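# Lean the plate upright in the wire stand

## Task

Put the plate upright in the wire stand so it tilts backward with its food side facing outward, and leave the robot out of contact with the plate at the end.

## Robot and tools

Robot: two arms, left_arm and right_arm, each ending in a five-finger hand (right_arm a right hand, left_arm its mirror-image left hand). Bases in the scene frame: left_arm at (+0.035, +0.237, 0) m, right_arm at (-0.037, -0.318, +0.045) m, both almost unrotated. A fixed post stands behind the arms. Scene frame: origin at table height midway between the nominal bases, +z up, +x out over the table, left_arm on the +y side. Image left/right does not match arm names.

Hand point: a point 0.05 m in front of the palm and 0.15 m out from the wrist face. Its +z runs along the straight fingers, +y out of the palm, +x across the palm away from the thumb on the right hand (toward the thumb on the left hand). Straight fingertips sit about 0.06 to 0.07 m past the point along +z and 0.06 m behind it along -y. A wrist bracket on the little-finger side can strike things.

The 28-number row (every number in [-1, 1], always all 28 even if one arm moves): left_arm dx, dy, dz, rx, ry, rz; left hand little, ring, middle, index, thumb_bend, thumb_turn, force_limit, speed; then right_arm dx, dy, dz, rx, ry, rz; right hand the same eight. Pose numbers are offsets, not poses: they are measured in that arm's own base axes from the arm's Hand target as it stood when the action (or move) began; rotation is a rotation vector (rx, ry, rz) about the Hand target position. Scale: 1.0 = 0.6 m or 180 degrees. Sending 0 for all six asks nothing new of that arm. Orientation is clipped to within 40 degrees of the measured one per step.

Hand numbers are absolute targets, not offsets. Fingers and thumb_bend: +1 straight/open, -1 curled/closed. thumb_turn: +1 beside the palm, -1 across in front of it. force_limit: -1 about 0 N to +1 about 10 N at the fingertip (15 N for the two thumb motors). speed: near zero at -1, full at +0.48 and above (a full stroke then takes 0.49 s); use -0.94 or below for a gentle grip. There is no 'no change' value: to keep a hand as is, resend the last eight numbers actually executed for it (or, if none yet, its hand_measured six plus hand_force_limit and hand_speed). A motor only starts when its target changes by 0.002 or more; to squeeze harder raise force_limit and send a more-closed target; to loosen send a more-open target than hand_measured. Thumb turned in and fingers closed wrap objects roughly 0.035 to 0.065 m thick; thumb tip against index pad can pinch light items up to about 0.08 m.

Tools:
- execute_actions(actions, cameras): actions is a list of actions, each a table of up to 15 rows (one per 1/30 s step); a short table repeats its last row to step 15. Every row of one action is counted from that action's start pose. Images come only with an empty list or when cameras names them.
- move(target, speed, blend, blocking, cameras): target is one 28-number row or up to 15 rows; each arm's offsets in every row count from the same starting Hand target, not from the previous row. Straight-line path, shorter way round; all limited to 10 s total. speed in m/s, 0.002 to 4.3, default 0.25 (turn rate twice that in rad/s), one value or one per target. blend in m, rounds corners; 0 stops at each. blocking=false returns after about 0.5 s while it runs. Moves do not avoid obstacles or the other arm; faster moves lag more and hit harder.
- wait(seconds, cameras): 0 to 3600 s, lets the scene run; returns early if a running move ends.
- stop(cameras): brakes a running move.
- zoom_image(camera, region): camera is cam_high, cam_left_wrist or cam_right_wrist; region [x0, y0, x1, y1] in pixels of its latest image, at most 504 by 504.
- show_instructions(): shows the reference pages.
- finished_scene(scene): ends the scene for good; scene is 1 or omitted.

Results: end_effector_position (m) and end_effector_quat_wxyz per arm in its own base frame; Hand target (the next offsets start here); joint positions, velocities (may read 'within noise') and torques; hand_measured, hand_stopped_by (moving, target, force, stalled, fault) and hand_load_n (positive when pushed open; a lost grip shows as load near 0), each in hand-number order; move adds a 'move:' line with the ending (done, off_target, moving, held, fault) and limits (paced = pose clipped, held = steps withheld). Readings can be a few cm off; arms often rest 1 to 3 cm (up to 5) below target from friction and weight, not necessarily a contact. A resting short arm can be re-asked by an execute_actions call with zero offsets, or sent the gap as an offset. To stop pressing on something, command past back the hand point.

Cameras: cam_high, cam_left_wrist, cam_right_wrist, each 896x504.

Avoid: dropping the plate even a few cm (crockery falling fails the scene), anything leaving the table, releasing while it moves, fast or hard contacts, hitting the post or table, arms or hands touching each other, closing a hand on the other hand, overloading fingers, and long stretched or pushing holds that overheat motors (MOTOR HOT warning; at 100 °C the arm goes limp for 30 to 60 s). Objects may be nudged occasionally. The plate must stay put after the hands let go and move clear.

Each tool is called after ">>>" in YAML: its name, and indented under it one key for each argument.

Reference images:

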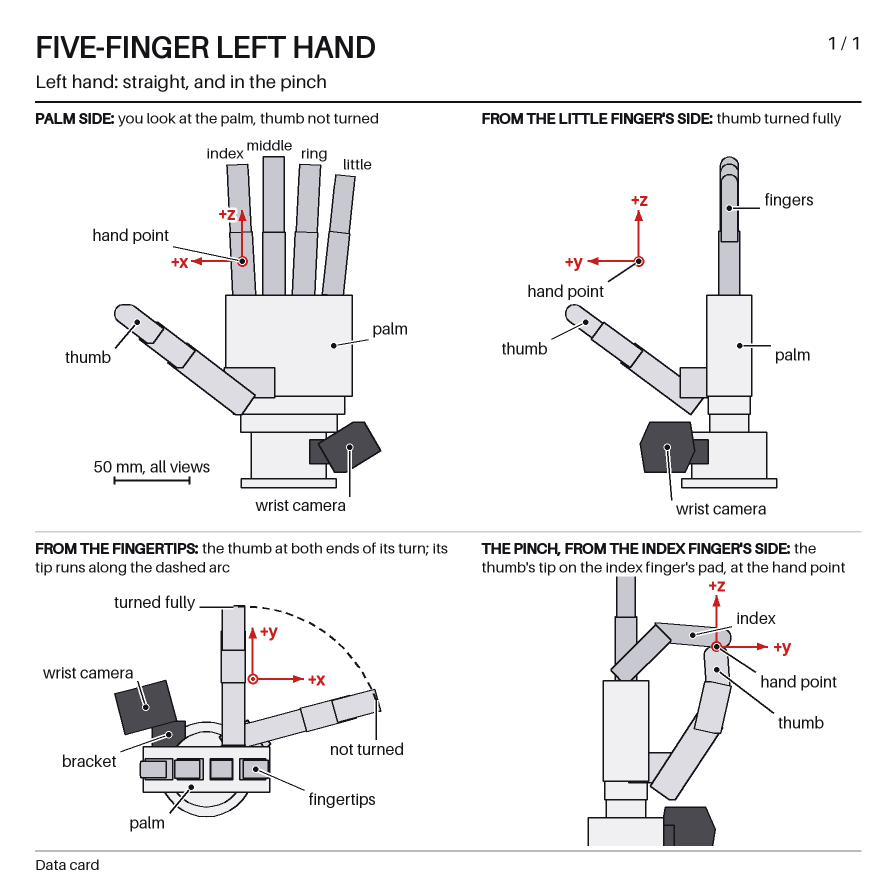

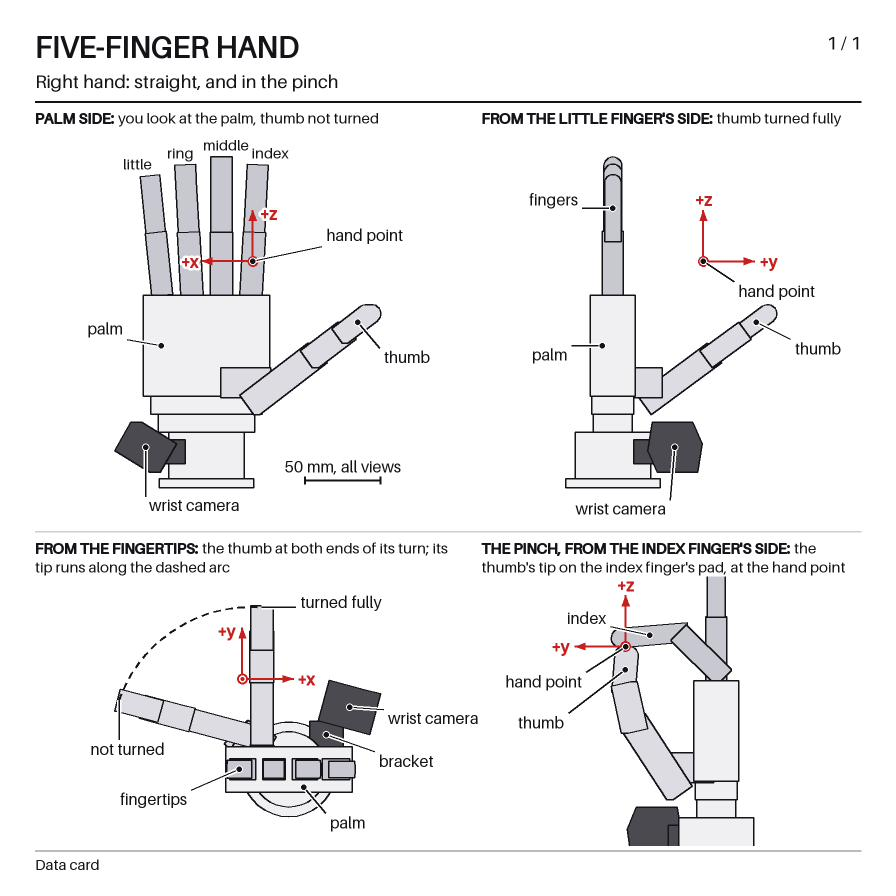

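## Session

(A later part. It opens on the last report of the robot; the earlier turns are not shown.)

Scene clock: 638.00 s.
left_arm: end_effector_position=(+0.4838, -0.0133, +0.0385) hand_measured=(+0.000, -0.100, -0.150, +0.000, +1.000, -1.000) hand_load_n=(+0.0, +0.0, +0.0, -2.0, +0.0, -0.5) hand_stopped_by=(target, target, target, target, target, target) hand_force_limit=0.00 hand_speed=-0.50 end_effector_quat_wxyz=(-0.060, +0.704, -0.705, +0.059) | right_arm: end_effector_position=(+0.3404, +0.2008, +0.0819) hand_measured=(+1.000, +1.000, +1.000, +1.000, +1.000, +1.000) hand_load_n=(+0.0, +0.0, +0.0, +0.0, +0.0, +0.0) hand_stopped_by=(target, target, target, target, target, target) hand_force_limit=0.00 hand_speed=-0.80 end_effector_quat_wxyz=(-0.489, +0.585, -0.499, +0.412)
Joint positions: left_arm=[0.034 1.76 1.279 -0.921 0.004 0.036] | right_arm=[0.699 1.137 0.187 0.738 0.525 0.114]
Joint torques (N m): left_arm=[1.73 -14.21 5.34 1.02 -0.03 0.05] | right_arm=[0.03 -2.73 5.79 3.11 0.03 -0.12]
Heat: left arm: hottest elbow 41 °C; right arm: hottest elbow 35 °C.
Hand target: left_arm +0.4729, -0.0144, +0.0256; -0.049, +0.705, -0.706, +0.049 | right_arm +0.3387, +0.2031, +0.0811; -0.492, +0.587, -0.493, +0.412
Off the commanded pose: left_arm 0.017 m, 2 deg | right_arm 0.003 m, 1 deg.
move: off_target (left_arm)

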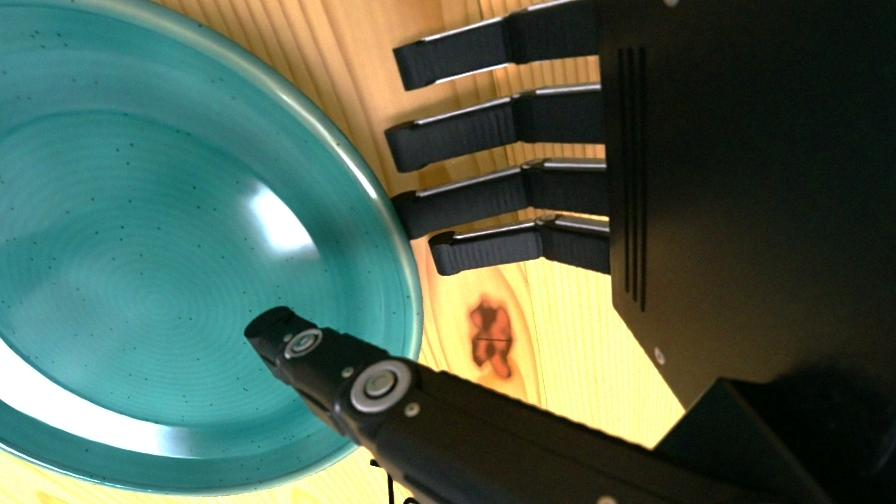

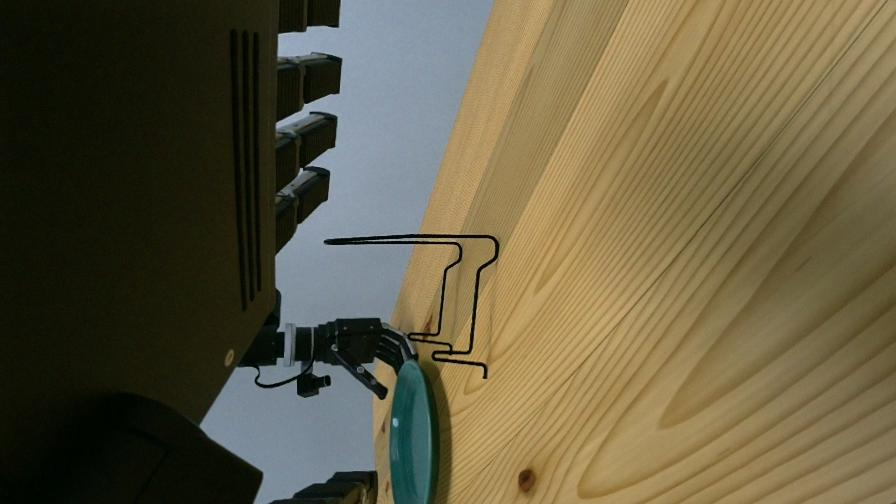

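>>> move:
  target: [-0.02,0,0.004,0,0,0,0,-0.1,-0.15,0,1,-1,0,-0.5,0,0,0,0,0,0,1,1,1,1,1,1,0,-0.8]
  cameras: ["cam_left_wrist","cam_right_wrist"]
  speed: 0.05

>>> zoom_image:
  camera: "cam_left_wrist"
  region: [360, 60, 500, 290]

Scene clock: 653.83 s.
left_arm: end_effector_position=(+0.4772, -0.0135, +0.0386) hand_measured=(+0.000, -0.100, -0.150, +0.000, +1.000, -1.000) hand_load_n=(+0.0, +0.0, +1.5, -1.5, +0.0, +0.0) hand_stopped_by=(target, target, target, target, target, target) hand_force_limit=0.00 hand_speed=-0.50 end_effector_quat_wxyz=(-0.064, +0.703, -0.705, +0.062) | right_arm: end_effector_position=(+0.3404, +0.2008, +0.0819) hand_measured=(+1.000, +1.000, +1.000, +1.000, +1.000, +1.000) hand_load_n=(-0.5, +0.0, +0.0, +0.0, +0.0, +0.0) hand_stopped_by=(target, target, target, target, target, target) hand_force_limit=0.00 hand_speed=-0.80 end_effector_quat_wxyz=(-0.489, +0.585, -0.499, +0.412)
Joint positions: left_arm=[0.034 1.738 1.249 -0.903 0.004 0.036] | right_arm=[0.699 1.137 0.187 0.738 0.525 0.114]
Joint torques (N m): left_arm=[1.26 -14.33 5.09 0.44 0.01 0.02] | right_arm=[0.73 -2.61 5.93 3.02 -0.03 -0.11]
Heat: left arm: hottest elbow 40 °C; right arm: hottest elbow 35 °C.
Hand target: left_arm +0.4609, -0.0144, +0.0280; -0.049, +0.705, -0.706, +0.049 | right_arm +0.3387, +0.2031, +0.0811; -0.492, +0.587, -0.493, +0.412
Off the commanded pose: left_arm 0.019 m, 2 deg | right_arm 0.003 m, 1 deg.
move: off_target (left_arm)

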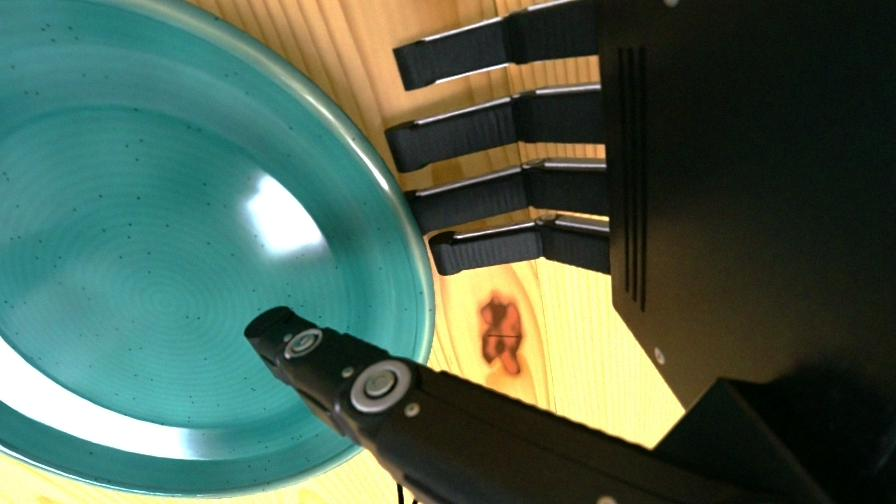

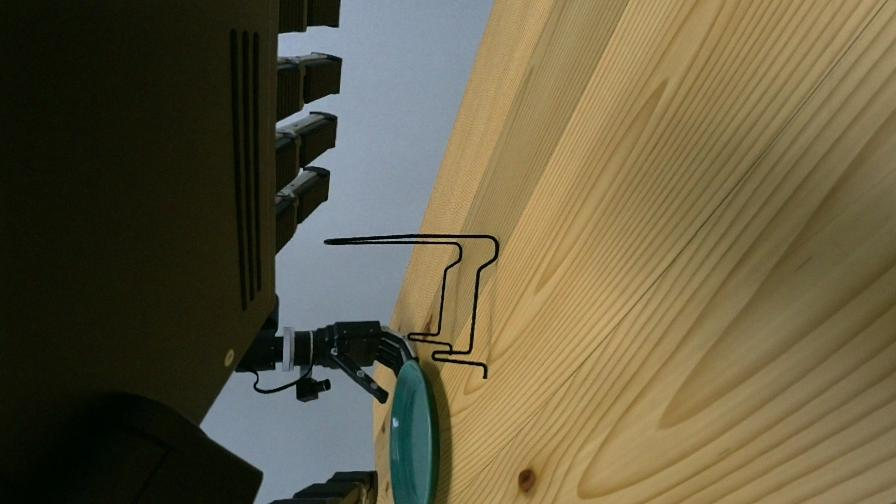

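Scaled by 2.191 from the camera's image (finer frame: 1280x720).

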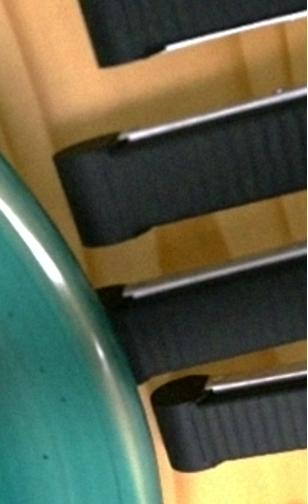

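>>> move:
  target:
    - [0.005,0,0.003,0,0,-0.067,0,-0.1,-0.15,0,1,-1,0,-0.5,0,0,0,0,0,0,1,1,1,1,1,1,0,-0.8]
    - [-0.012,0.002,0.003,0,0,-0.067,0,-0.1,-0.15,0,1,-1,0,-0.5,0,0,0,0,0,0,1,1,1,1,1,1,0,-0.8]
  cameras: ["cam_left_wrist","cam_right_wrist"]
  speed: 0.05

>>> zoom_image:
  camera: "cam_left_wrist"
  region: [360, 60, 500, 290]

Scene clock: 672.30 s.
left_arm: end_effector_position=(+0.4715, -0.0127, +0.0386) hand_measured=(+0.000, -0.100, -0.150, +0.000, +1.000, -1.000) hand_load_n=(+0.0, +0.0, +1.5, -1.0, +0.0, +0.0) hand_stopped_by=(target, target, target, target, target, target) hand_force_limit=0.00 hand_speed=-0.50 end_effector_quat_wxyz=(+0.060, -0.636, +0.767, -0.068) | right_arm: end_effector_position=(+0.3404, +0.2008, +0.0819) hand_measured=(+1.000, +1.000, +1.000, +1.000, +1.000, +1.000) hand_load_n=(+0.0, +0.0, +0.0, +0.0, +0.0, +0.0) hand_stopped_by=(target, target, target, target, target, target) hand_force_limit=0.00 hand_speed=-0.80 end_effector_quat_wxyz=(-0.489, +0.585, -0.499, +0.412)
Joint positions: left_arm=[0.025 1.735 1.246 -0.903 0.033 0.208] | right_arm=[0.699 1.137 0.187 0.738 0.525 0.114]
Joint torques (N m): left_arm=[1.14 -14.8 5.15 0.13 -0.04 0.3] | right_arm=[0.5 -3.19 6.06 3.18 -0.04 -0.12]
Heat: left arm: hottest elbow 39 °C; right arm: hottest elbow 35 °C.
Hand target: left_arm +0.4537, -0.0131, +0.0298; +0.043, -0.627, +0.776, -0.054 | right_arm +0.3387, +0.2031, +0.0811; -0.492, +0.587, -0.493, +0.412
Off the commanded pose: left_arm 0.020 m, 3 deg | right_arm 0.003 m, 1 deg.
move: off_target (left_arm)

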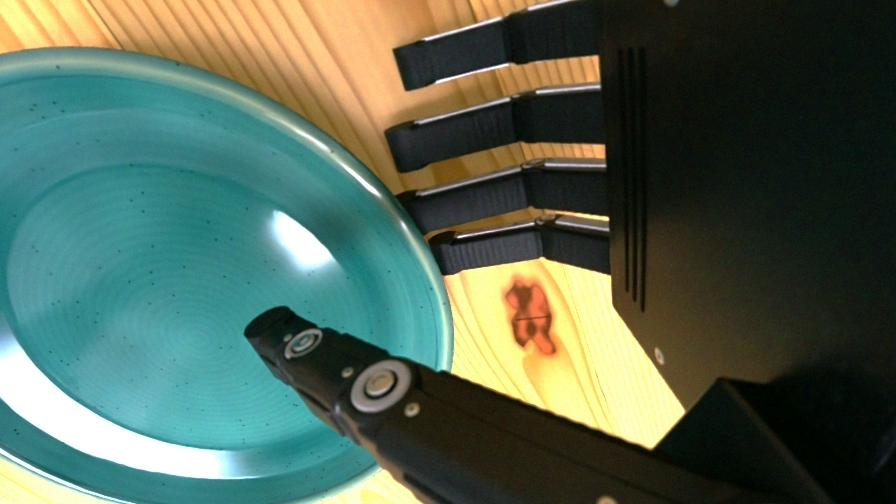

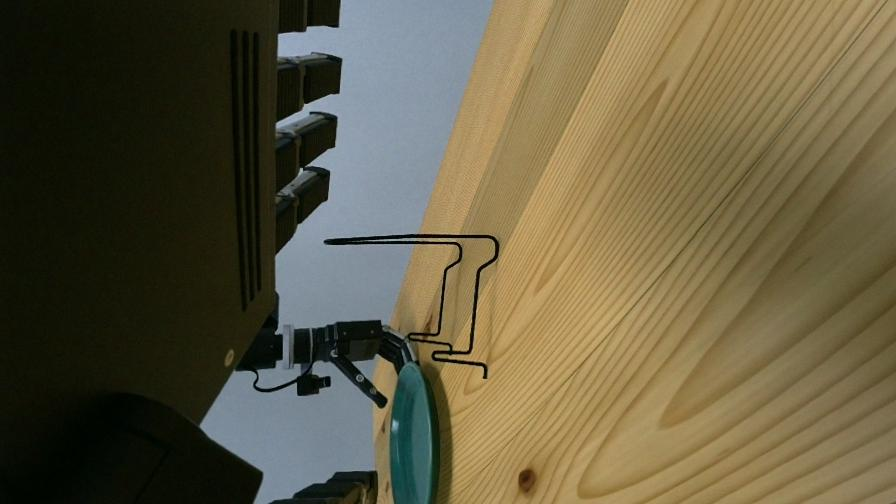

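Scaled by 2.191 from the camera's image (finer frame: 1280x720).

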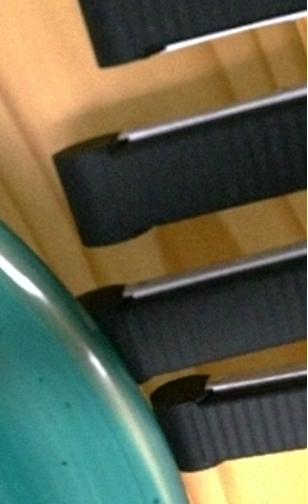

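>>> move:
  target: [-0.02,0.0,0.001,0,0,0,0,-0.1,-0.15,0,1,-1,0,-0.5,0,0,0,0,0,0,1,1,1,1,1,1,0,-0.8]
  cameras: ["cam_left_wrist","cam_right_wrist"]
  speed: 0.05

>>> zoom_image:
  camera: "cam_left_wrist"
  region: [360, 60, 500, 290]

Scene clock: 677.83 s.
left_arm: end_effector_position=(+0.4558, -0.0128, +0.0383) hand_measured=(+0.000, -0.100, -0.150, +0.000, +1.000, -1.000) hand_load_n=(+0.0, +0.0, +2.0, -1.0, +0.0, +0.0) hand_stopped_by=(target, target, target, target, target, target) hand_force_limit=0.00 hand_speed=-0.50 end_effector_quat_wxyz=(+0.055, -0.635, +0.768, -0.064) | right_arm: end_effector_position=(+0.3404, +0.2008, +0.0819) hand_measured=(+1.000, +1.000, +1.000, +1.000, +1.000, +1.000) hand_load_n=(+0.0, +0.0, +0.0, +0.0, +0.0, +0.0) hand_stopped_by=(target, target, target, target, target, target) hand_force_limit=0.00 hand_speed=-0.80 end_effector_quat_wxyz=(-0.489, +0.585, -0.499, +0.412)
Joint positions: left_arm=[0.025 1.707 1.206 -0.903 0.033 0.212] | right_arm=[0.699 1.137 0.187 0.738 0.525 0.114]
Joint torques (N m): left_arm=[1.26 -13.98 5.24 0.57 -0.01 0.26] | right_arm=[0.15 -2.67 5.93 3.11 -0.02 -0.07]
Heat: left arm: hottest elbow 39 °C; right arm: hottest elbow 35 °C.
Hand target: left_arm +0.4418, -0.0131, +0.0306; +0.044, -0.627, +0.776, -0.054 | right_arm +0.3387, +0.2031, +0.0811; -0.492, +0.587, -0.493, +0.412
Off the commanded pose: left_arm 0.016 m, 2 deg | right_arm 0.003 m, 1 deg.
move: off_target (left_arm)

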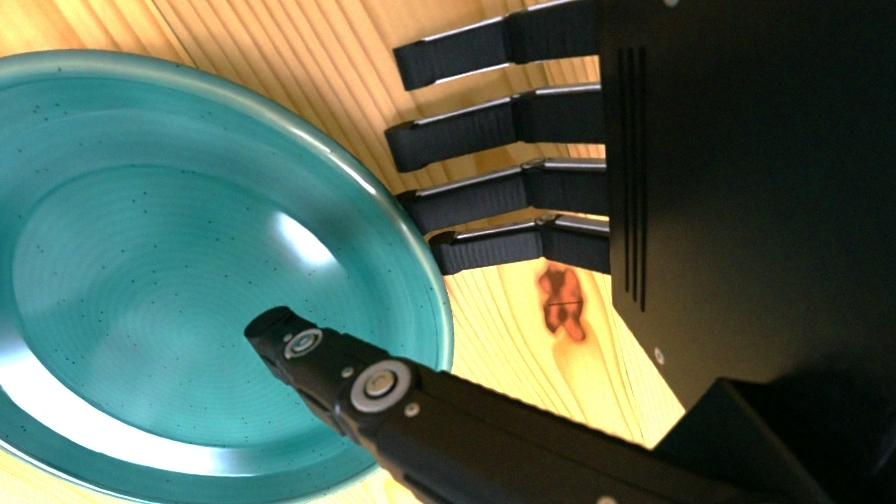

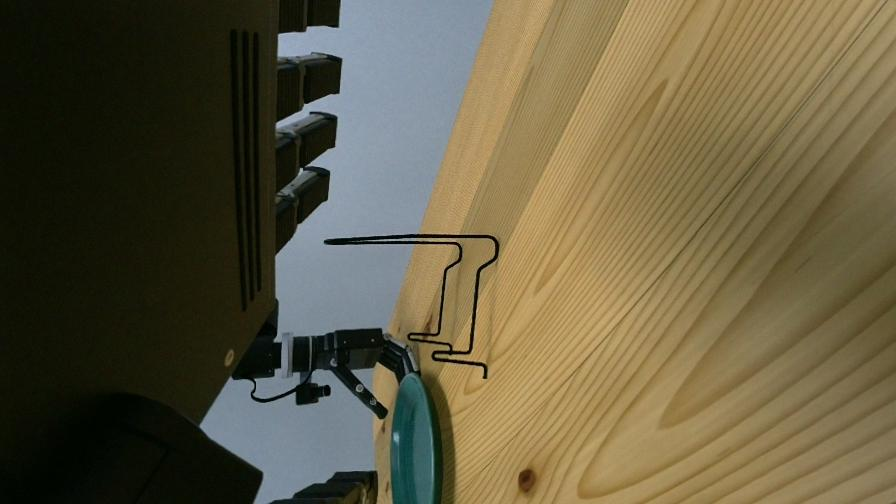

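Scaled by 2.191 from the camera's image (finer frame: 1280x720).

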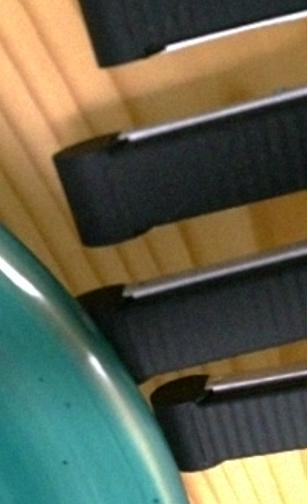

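>>> move:
  target:
    - [0.05,-0.005,0.01,0,0,0,0,-0.1,-0.15,0,1,-1,0,-0.5,0,0,0,0,0,0,1,1,1,1,1,1,0,-0.8]
    - [0.05,-0.005,0.0,-0.0139,-0.0652,0,-0.2,-0.3,-0.33,-0.2,1,-1,0,-0.5,0,0,0,0,0,0,1,1,1,1,1,1,0,-0.8]
    - [0.05,-0.005,-0.018,-0.0139,-0.0652,0,-0.2,-0.3,-0.33,-0.2,1,-1,0,-0.5,0,0,0,0,0,0,1,1,1,1,1,1,0,-0.8]
  cameras: ["cam_left_wrist","cam_right_wrist"]
  speed: 0.06

Scene clock: 747.10 s.
left_arm: end_effector_position=(+0.4732, -0.0181, +0.0291) hand_measured=(-0.200, -0.300, -0.330, -0.200, +1.000, -1.000) hand_load_n=(+0.0, +0.0, +0.0, +0.0, +0.0, +0.0) hand_stopped_by=(target, target, target, target, target, target) hand_force_limit=0.00 hand_speed=-0.50 end_effector_quat_wxyz=(+0.112, -0.621, +0.763, -0.137) | right_arm: end_effector_position=(+0.3404, +0.2008, +0.0819) hand_measured=(+1.000, +1.000, +1.000, +1.000, +1.000, +1.000) hand_load_n=(+0.0, +0.0, +0.0, +0.0, +0.0, +0.0) hand_stopped_by=(target, target, target, target, target, target) hand_force_limit=0.00 hand_speed=-0.80 end_effector_quat_wxyz=(-0.489, +0.585, -0.499, +0.412)
Joint positions: left_arm=[0.031 1.648 1.094 -0.67 0.08 0.222] | right_arm=[0.699 1.137 0.187 0.738 0.525 0.114]
Joint torques (N m): left_arm=[1.79 -11.75 6.76 1.7 0.16 0.2] | right_arm=[-0.5 -3.66 6.05 3.19 -0.03 -0.11]
Heat: left arm: hottest elbow 39 °C; right arm: hottest elbow 35 °C.
Hand target: left_arm +0.4718, -0.0161, +0.0196; +0.109, -0.619, +0.766, -0.135 | right_arm +0.3387, +0.2031, +0.0811; -0.492, +0.587, -0.493, +0.412
Off the commanded pose: left_arm 0.010 m, 1 deg | right_arm 0.003 m, 1 deg.
move: done

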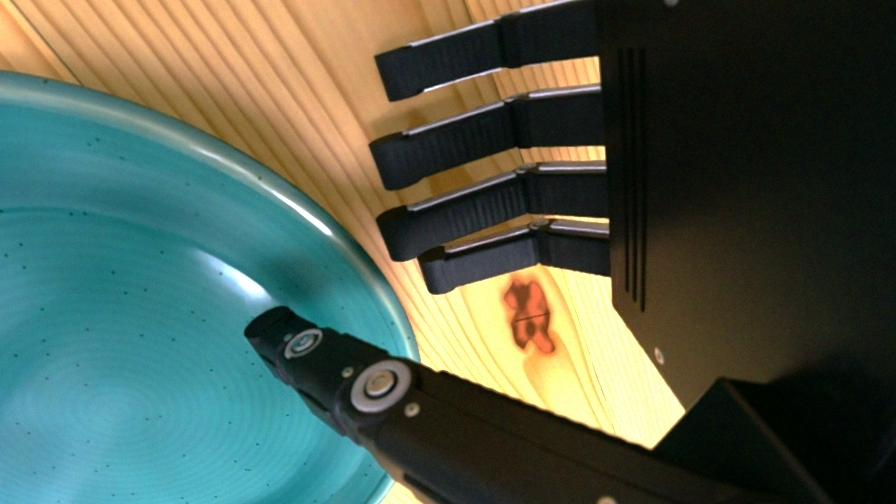

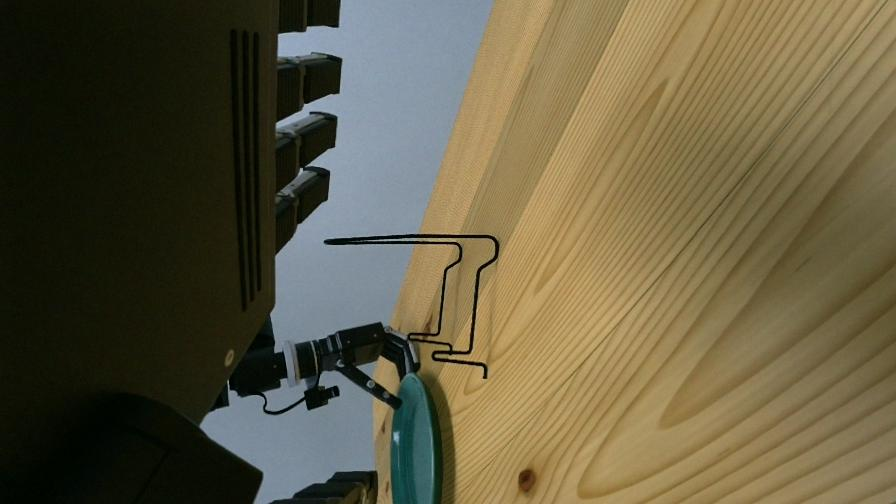

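>>> move:
  target:
    - [0,0,-0.006,0,0,0,-0.2,-0.3,-0.33,-0.2,1,-1,0,-0.5,0,0,0,0,0,0,1,1,1,1,1,1,0,-0.8]
    - [-0.038,0.008,-0.006,0,0,0,-0.2,-0.3,-0.33,-0.2,1,-1,0,-0.5,0,0,0,0,0,0,1,1,1,1,1,1,0,-0.8]
  cameras: ["cam_left_wrist"]
  speed: 0.06

>>> zoom_image:
  camera: "cam_left_wrist"
  region: [360, 100, 500, 320]

Scene clock: 773.77 s.
left_arm: end_effector_position=(+0.4601, -0.0168, +0.0265) hand_measured=(-0.200, -0.300, -0.330, -0.200, +1.000, -1.000) hand_load_n=(+0.0, +0.0, +0.5, -1.5, +0.0, +0.0) hand_stopped_by=(target, target, target, target, target, target) hand_force_limit=0.00 hand_speed=-0.50 end_effector_quat_wxyz=(+0.117, -0.622, +0.761, -0.143) | right_arm: end_effector_position=(+0.3404, +0.2008, +0.0819) hand_measured=(+1.000, +1.000, +1.000, +1.000, +1.000, +1.000) hand_load_n=(+0.0, +0.0, -0.5, +0.0, +0.0, +0.0) hand_stopped_by=(target, target, target, target, target, target) hand_force_limit=0.00 hand_speed=-0.80 end_effector_quat_wxyz=(-0.489, +0.585, -0.499, +0.412)
Joint positions: left_arm=[0.037 1.612 1.038 -0.634 0.087 0.222] | right_arm=[0.699 1.137 0.187 0.738 0.525 0.114]
Joint torques (N m): left_arm=[2.2 -12.1 5.49 1.25 0.08 0.27] | right_arm=[0.5 -3.84 6.12 3.19 -0.04 -0.05]
Heat: left arm: hottest elbow 40 °C; right arm: hottest elbow 35 °C.
Hand target: left_arm +0.4490, -0.0114, +0.0160; +0.109, -0.619, +0.766, -0.135 | right_arm +0.3387, +0.2031, +0.0811; -0.492, +0.587, -0.493, +0.412
Off the commanded pose: left_arm 0.016 m, 1 deg | right_arm 0.003 m, 1 deg.
move: off_target (left_arm)

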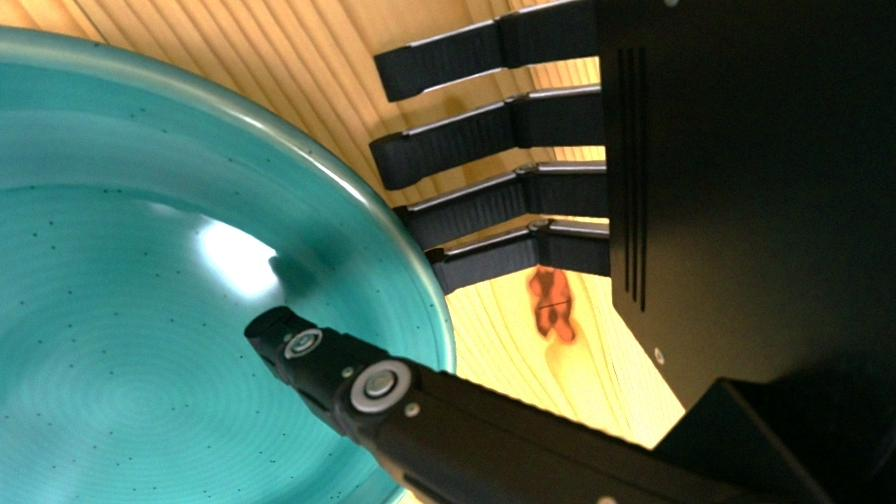

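Scaled by 2.291 from the camera's image (finer frame: 1280x720).

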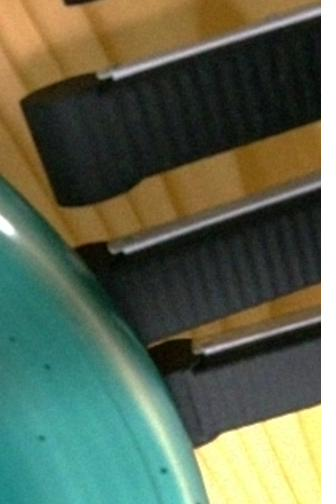

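>>> move:
  target: [-0.018,0.004,0.001,0,0,0,-0.2,-0.3,-0.33,-0.2,1,-1,0,-0.5,0,0,0,0,0,0,1,1,1,1,1,1,0,-0.8]
  cameras: ["cam_left_wrist"]
  speed: 0.06

>>> zoom_image:
  camera: "cam_left_wrist"
  region: [360, 100, 500, 320]

Scene clock: 781.67 s.
left_arm: end_effector_position=(+0.4534, -0.0149, +0.0265) hand_measured=(-0.200, -0.300, -0.330, -0.200, +1.000, -1.000) hand_load_n=(+0.0, +0.0, +1.5, -1.0, +0.0, +0.0) hand_stopped_by=(target, target, target, target, target, target) hand_force_limit=0.00 hand_speed=-0.50 end_effector_quat_wxyz=(+0.120, -0.621, +0.761, -0.146) | right_arm: end_effector_position=(+0.3404, +0.2008, +0.0819) hand_measured=(+1.000, +1.000, +1.000, +1.000, +1.000, +1.000) hand_load_n=(+0.0, +0.0, +0.0, +0.0, +0.0, +0.0) hand_stopped_by=(target, target, target, target, target, target) hand_force_limit=0.00 hand_speed=-0.80 end_effector_quat_wxyz=(-0.489, +0.585, -0.499, +0.412)
Joint positions: left_arm=[0.043 1.592 1.012 -0.62 0.09 0.227] | right_arm=[0.699 1.137 0.187 0.738 0.525 0.114]
Joint torques (N m): left_arm=[1.79 -11.93 5.26 0.9 0.04 0.32] | right_arm=[-0.5 -3.49 6.02 3.02 0.01 -0.07]
Heat: left arm: hottest elbow 39 °C; right arm: hottest elbow 35 °C.
Hand target: left_arm +0.4382, -0.0089, +0.0167; +0.109, -0.619, +0.766, -0.135 | right_arm +0.3387, +0.2031, +0.0811; -0.492, +0.587, -0.493, +0.412
Off the commanded pose: left_arm 0.019 m, 2 deg | right_arm 0.003 m, 1 deg.
move: off_target (left_arm)

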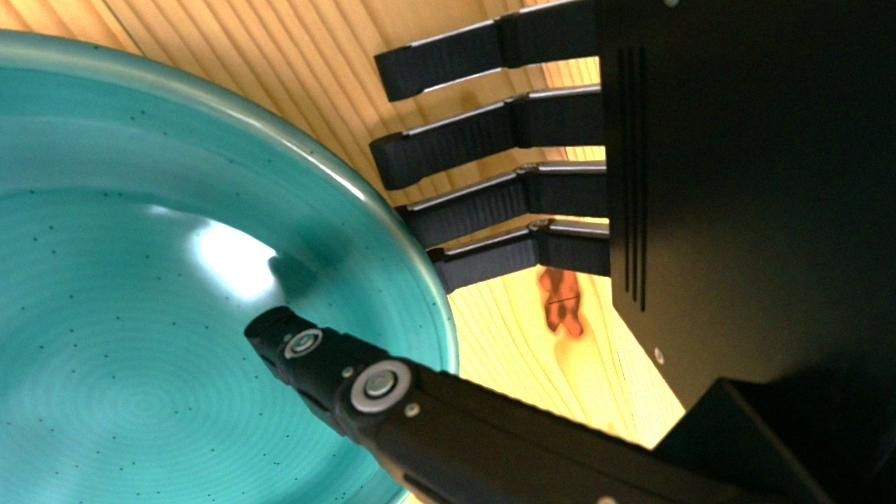

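Scaled by 2.291 from the camera's image (finer frame: 1280x720).

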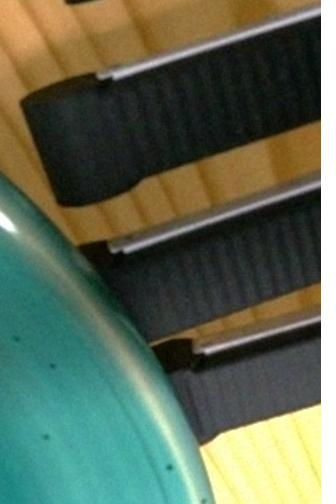

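>>> move:
  target: [0,0,0,0,0,0,-0.2,-0.3,-0.33,-0.2,-0.1,-1,-0.5,-0.8,0,0,0,0,0,0,1,1,1,1,1,1,0,-0.8]
  cameras: ["cam_left_wrist","cam_right_wrist"]

>>> zoom_image:
  camera: "cam_left_wrist"
  region: [330, 140, 500, 380]

Scene clock: 791.60 s.
left_arm: end_effector_position=(+0.4534, -0.0147, +0.0268) hand_measured=(-0.200, -0.300, -0.330, -0.200, +0.452, -1.000) hand_load_n=(+0.0, +0.0, +4.0, +0.0, +4.0, +0.5) hand_stopped_by=(target, target, target, target, force, target) hand_force_limit=-0.50 hand_speed=-0.80 end_effector_quat_wxyz=(+0.120, -0.621, +0.761, -0.147) | right_arm: end_effector_position=(+0.3404, +0.2008, +0.0819) hand_measured=(+1.000, +1.000, +1.000, +1.000, +1.000, +1.000) hand_load_n=(+0.0, +0.0, +0.0, +0.0, +0.0, +0.0) hand_stopped_by=(target, target, target, target, target, target) hand_force_limit=0.00 hand_speed=-0.80 end_effector_quat_wxyz=(-0.489, +0.585, -0.499, +0.412)
Joint positions: left_arm=[0.043 1.591 1.012 -0.62 0.09 0.228] | right_arm=[0.699 1.137 0.187 0.738 0.525 0.114]
Joint torques (N m): left_arm=[2.43 -12.63 5.23 0.9 0.05 0.25] | right_arm=[0.15 -3.19 6.09 3.1 -0.01 -0.12]
Heat: left arm: hottest elbow 39 °C; right arm: hottest elbow 35 °C.
Hand target: left_arm +0.4382, -0.0089, +0.0166; +0.109, -0.619, +0.766, -0.135 | right_arm +0.3387, +0.2031, +0.0811; -0.492, +0.587, -0.493, +0.412
Off the commanded pose: left_arm 0.019 m, 2 deg | right_arm 0.003 m, 1 deg.
move: done

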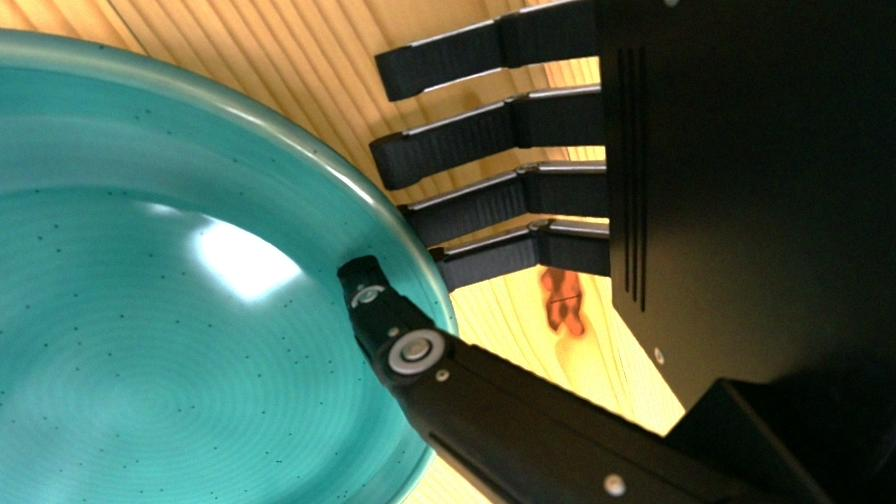

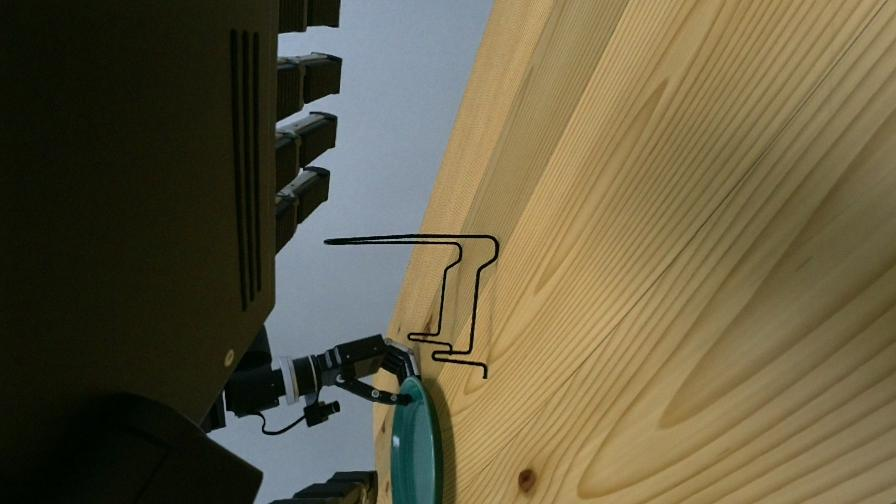

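Scaled by 2.100 from the camera's image (finer frame: 1280x720).

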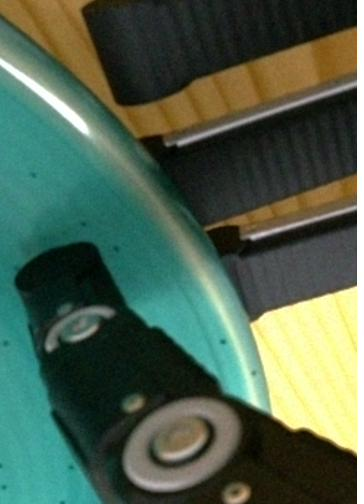

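>>> move:
  target: [0,0,0,0,0,0,-0.2,-0.3,-0.33,-0.2,0.0,-1,0,-0.8,0,0,0,0,0,0,1,1,1,1,1,1,0,-0.8]
  cameras: ["cam_left_wrist"]

>>> zoom_image:
  camera: "cam_left_wrist"
  region: [330, 140, 500, 380]

Scene clock: 798.53 s.
left_arm: end_effector_position=(+0.4533, -0.0146, +0.0273) hand_measured=(-0.200, -0.300, -0.330, -0.200, +0.410, -1.000) hand_load_n=(+0.0, +0.0, +5.5, +0.0, +7.0, +1.0) hand_stopped_by=(target, target, target, target, force, target) hand_force_limit=0.00 hand_speed=-0.80 end_effector_quat_wxyz=(+0.121, -0.621, +0.761, -0.147) | right_arm: end_effector_position=(+0.3404, +0.2008, +0.0819) hand_measured=(+1.000, +1.000, +1.000, +1.000, +1.000, +1.000) hand_load_n=(+0.0, +0.0, +0.0, +0.0, +0.0, +0.0) hand_stopped_by=(target, target, target, target, target, target) hand_force_limit=0.00 hand_speed=-0.80 end_effector_quat_wxyz=(-0.489, +0.585, -0.499, +0.412)
Joint positions: left_arm=[0.043 1.589 1.011 -0.62 0.09 0.228] | right_arm=[0.699 1.137 0.187 0.738 0.525 0.114]
Joint torques (N m): left_arm=[2.32 -12.1 5.16 0.85 0.05 0.27] | right_arm=[-0.09 -3.19 6.23 2.93 0 -0.11]
Heat: left arm: hottest elbow 38 °C; right arm: hottest elbow 35 °C.
Hand target: left_arm +0.4381, -0.0089, +0.0166; +0.109, -0.619, +0.766, -0.135 | right_arm +0.3387, +0.2031, +0.0811; -0.492, +0.587, -0.493, +0.412
Off the commanded pose: left_arm 0.019 m, 2 deg | right_arm 0.003 m, 1 deg.
move: done

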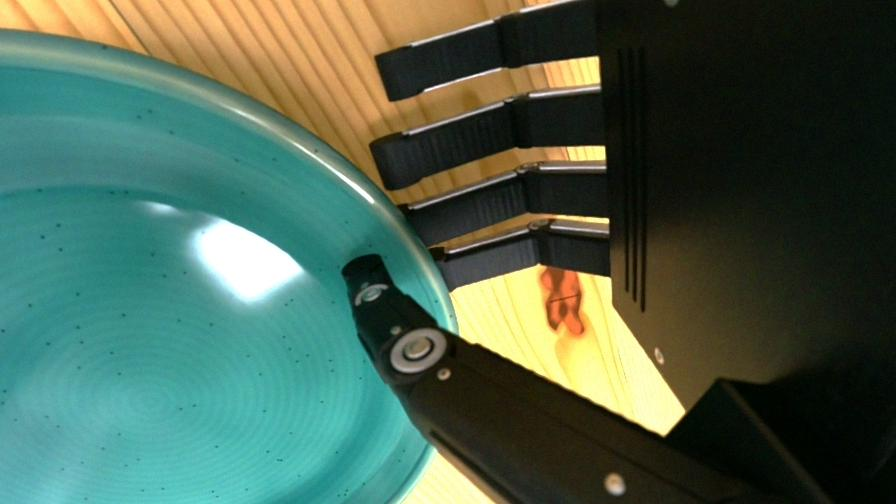

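Scaled by 2.100 from the camera's image (finer frame: 1280x720).

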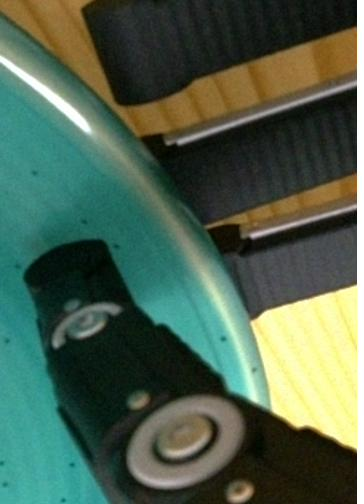

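>>> move:
  target: [0,0,0,0,0,0,-0.2,-0.3,-0.33,-0.5,0.0,-1,-0.2,-0.85,0,0,0,0,0,0,1,1,1,1,1,1,0,-0.8]
  cameras: ["cam_left_wrist"]

Scene clock: 804.70 s.
left_arm: end_effector_position=(+0.4533, -0.0146, +0.0273) hand_measured=(-0.200, -0.300, -0.330, -0.350, +0.410, -1.000) hand_load_n=(+0.0, +0.0, +5.5, +5.0, +7.0, +1.0) hand_stopped_by=(target, target, target, force, force, target) hand_force_limit=-0.20 hand_speed=-0.85 end_effector_quat_wxyz=(+0.121, -0.621, +0.761, -0.147) | right_arm: end_effector_position=(+0.3404, +0.2008, +0.0819) hand_measured=(+1.000, +1.000, +1.000, +1.000, +1.000, +1.000) hand_load_n=(+0.0, +0.0, +0.0, +0.0, +0.0, +0.0) hand_stopped_by=(target, target, target, target, target, target) hand_force_limit=0.00 hand_speed=-0.80 end_effector_quat_wxyz=(-0.489, +0.585, -0.499, +0.412)
Joint positions: left_arm=[0.043 1.589 1.011 -0.62 0.09 0.228] | right_arm=[0.699 1.137 0.187 0.738 0.525 0.114]
Joint torques (N m): left_arm=[2.2 -11.93 5.29 0.94 0.04 0.28] | right_arm=[0.26 -3.02 6.13 3.03 0.05 -0.1]
Heat: left arm: hottest elbow 38 °C; right arm: hottest elbow 35 °C.
Hand target: left_arm +0.4381, -0.0089, +0.0166; +0.109, -0.619, +0.766, -0.135 | right_arm +0.3387, +0.2031, +0.0811; -0.492, +0.587, -0.493, +0.412
Off the commanded pose: left_arm 0.019 m, 2 deg | right_arm 0.003 m, 1 deg.
move: done

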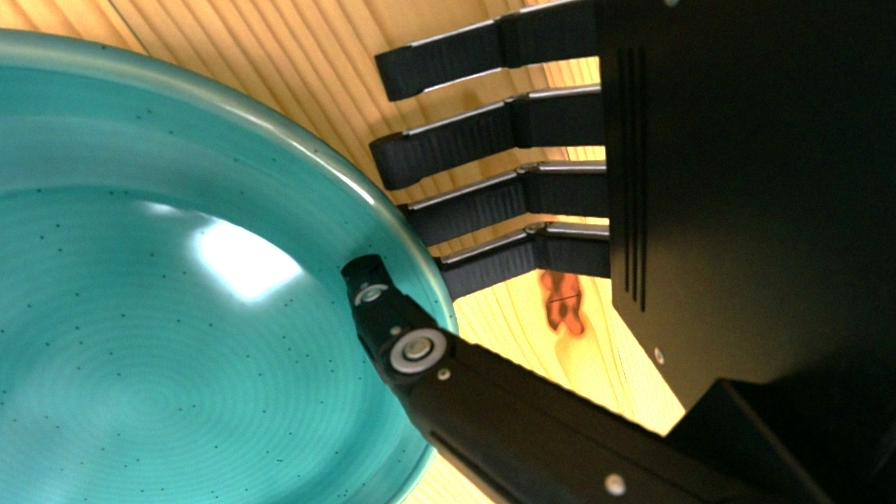

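>>> move:
  target: [0.0230,-0.0062,0.002,0,0,0,-0.2,-0.3,-0.33,-0.5,-0.1,-1,0.3,-0.85,0,0,0,0,0,0,1,1,1,1,1,1,0,-0.8]
  cameras: ["cam_left_wrist"]
  speed: 0.05

Scene clock: 828.00 s.
left_arm: end_effector_position=(+0.4532, -0.0147, +0.0270) hand_measured=(-0.200, -0.300, -0.330, -0.350, +0.390, -1.000) hand_load_n=(+0.0, +0.0, +5.5, +4.5, +10.5, +1.0) hand_stopped_by=(target, target, target, force, force, target) hand_force_limit=0.30 hand_speed=-0.85 end_effector_quat_wxyz=(+0.120, -0.621, +0.761, -0.147) | right_arm: end_effector_position=(+0.3404, +0.2008, +0.0819) hand_measured=(+1.000, +1.000, +1.000, +1.000, +1.000, +1.000) hand_load_n=(+0.0, +0.0, +0.0, +0.0, -0.5, -0.5) hand_stopped_by=(target, target, target, target, target, target) hand_force_limit=0.00 hand_speed=-0.80 end_effector_quat_wxyz=(-0.489, +0.585, -0.499, +0.412)
Joint positions: left_arm=[0.043 1.59 1.011 -0.62 0.09 0.228] | right_arm=[0.699 1.137 0.187 0.738 0.525 0.114]
Joint torques (N m): left_arm=[1.61 -9.41 8.27 0.36 -0.09 0.17] | right_arm=[1.03 -2.37 6.01 3.26 -0.01 -0.11]
Heat: left arm: hottest elbow 38 °C; right arm: hottest elbow 35 °C.
Hand target: left_arm +0.4519, -0.0126, +0.0177; +0.109, -0.619, +0.766, -0.135 | right_arm +0.3387, +0.2031, +0.0811; -0.492, +0.587, -0.493, +0.412
Off the commanded pose: left_arm 0.010 m, 2 deg | right_arm 0.003 m, 1 deg.
move: done

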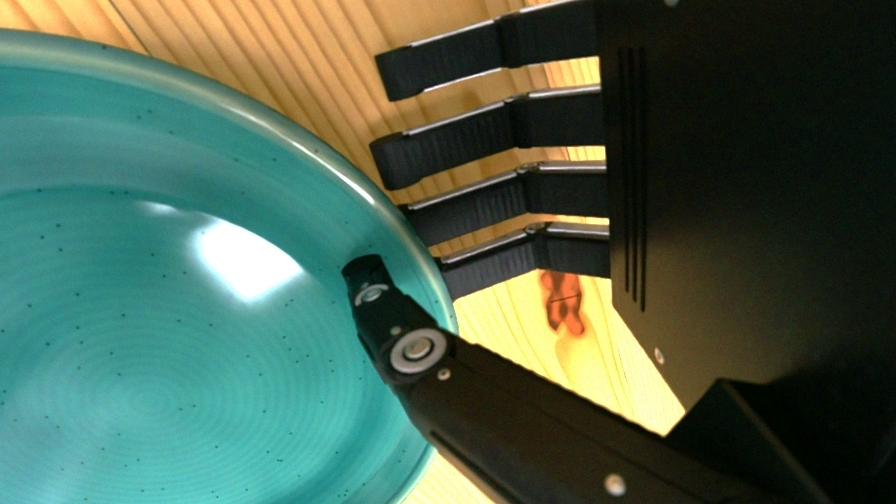

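>>> execute_actions:
  actions: []

Scene clock: 865.17 s.
left_arm: end_effector_position=(+0.4532, -0.0147, +0.0270) hand_measured=(-0.200, -0.300, -0.330, -0.350, +0.390, -1.000) hand_load_n=(+0.0, +0.0, +5.5, +5.0, +10.5, +1.0) hand_stopped_by=(target, target, target, force, force, target) hand_force_limit=0.30 hand_speed=-0.85 end_effector_quat_wxyz=(+0.120, -0.621, +0.761, -0.147) | right_arm: end_effector_position=(+0.3404, +0.2008, +0.0819) hand_measured=(+1.000, +1.000, +1.000, +1.000, +1.000, +1.000) hand_load_n=(+0.0, +0.0, +0.0, +0.0, +0.0, -0.5) hand_stopped_by=(target, target, target, target, target, target) hand_force_limit=0.00 hand_speed=-0.80 end_effector_quat_wxyz=(-0.489, +0.585, -0.499, +0.412)
Joint positions: left_arm=[0.043 1.59 1.011 -0.62 0.09 0.228] | right_arm=[0.699 1.137 0.187 0.738 0.525 0.114]
Joint velocities: within noise
Joint torques (N m): left_arm=[1.67 -9.47 8.39 0.42 -0.11 0.2] | right_arm=[0.21 -2.73 6.04 3.07 -0.03 -0.08]
Heat: left arm: hottest elbow 40 °C; right arm: hottest elbow 35 °C.
Hand target: left_arm +0.4519, -0.0126, +0.0177; +0.109, -0.619, +0.766, -0.135 | right_arm +0.3387, +0.2031, +0.0811; -0.492, +0.587, -0.493, +0.412
Off the commanded pose: left_arm 0.010 m, 2 deg | right_arm 0.003 m, 1 deg.

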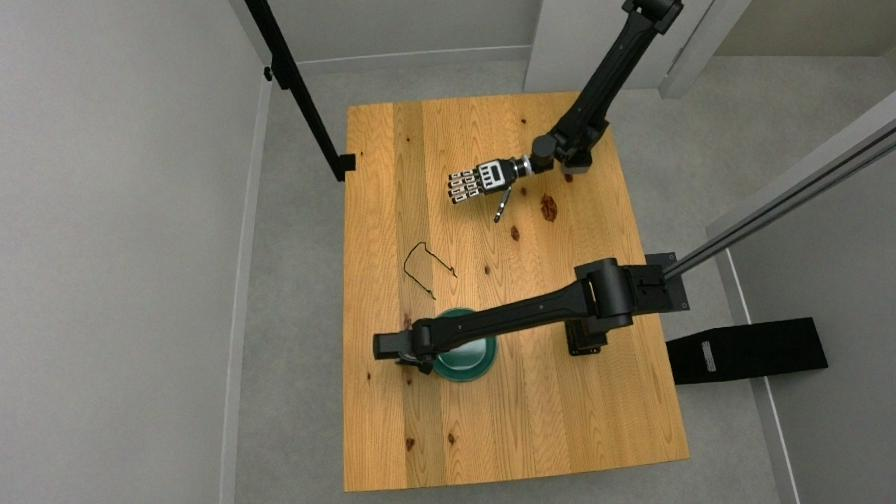

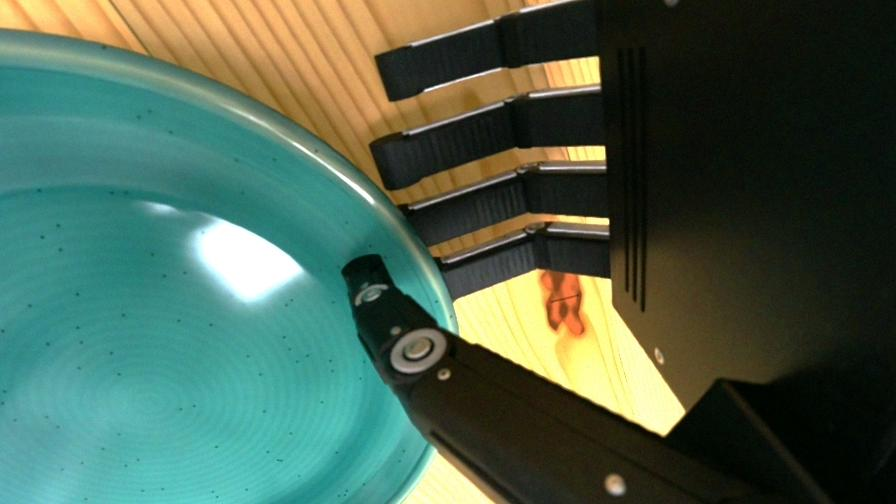

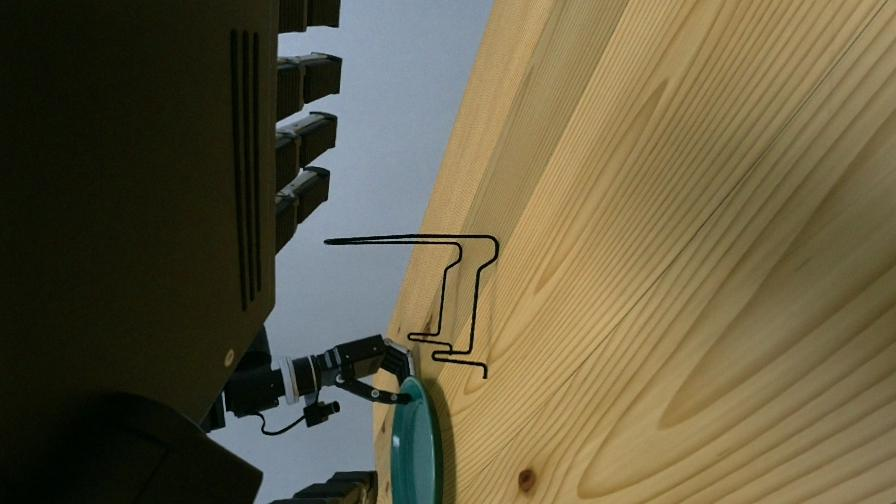

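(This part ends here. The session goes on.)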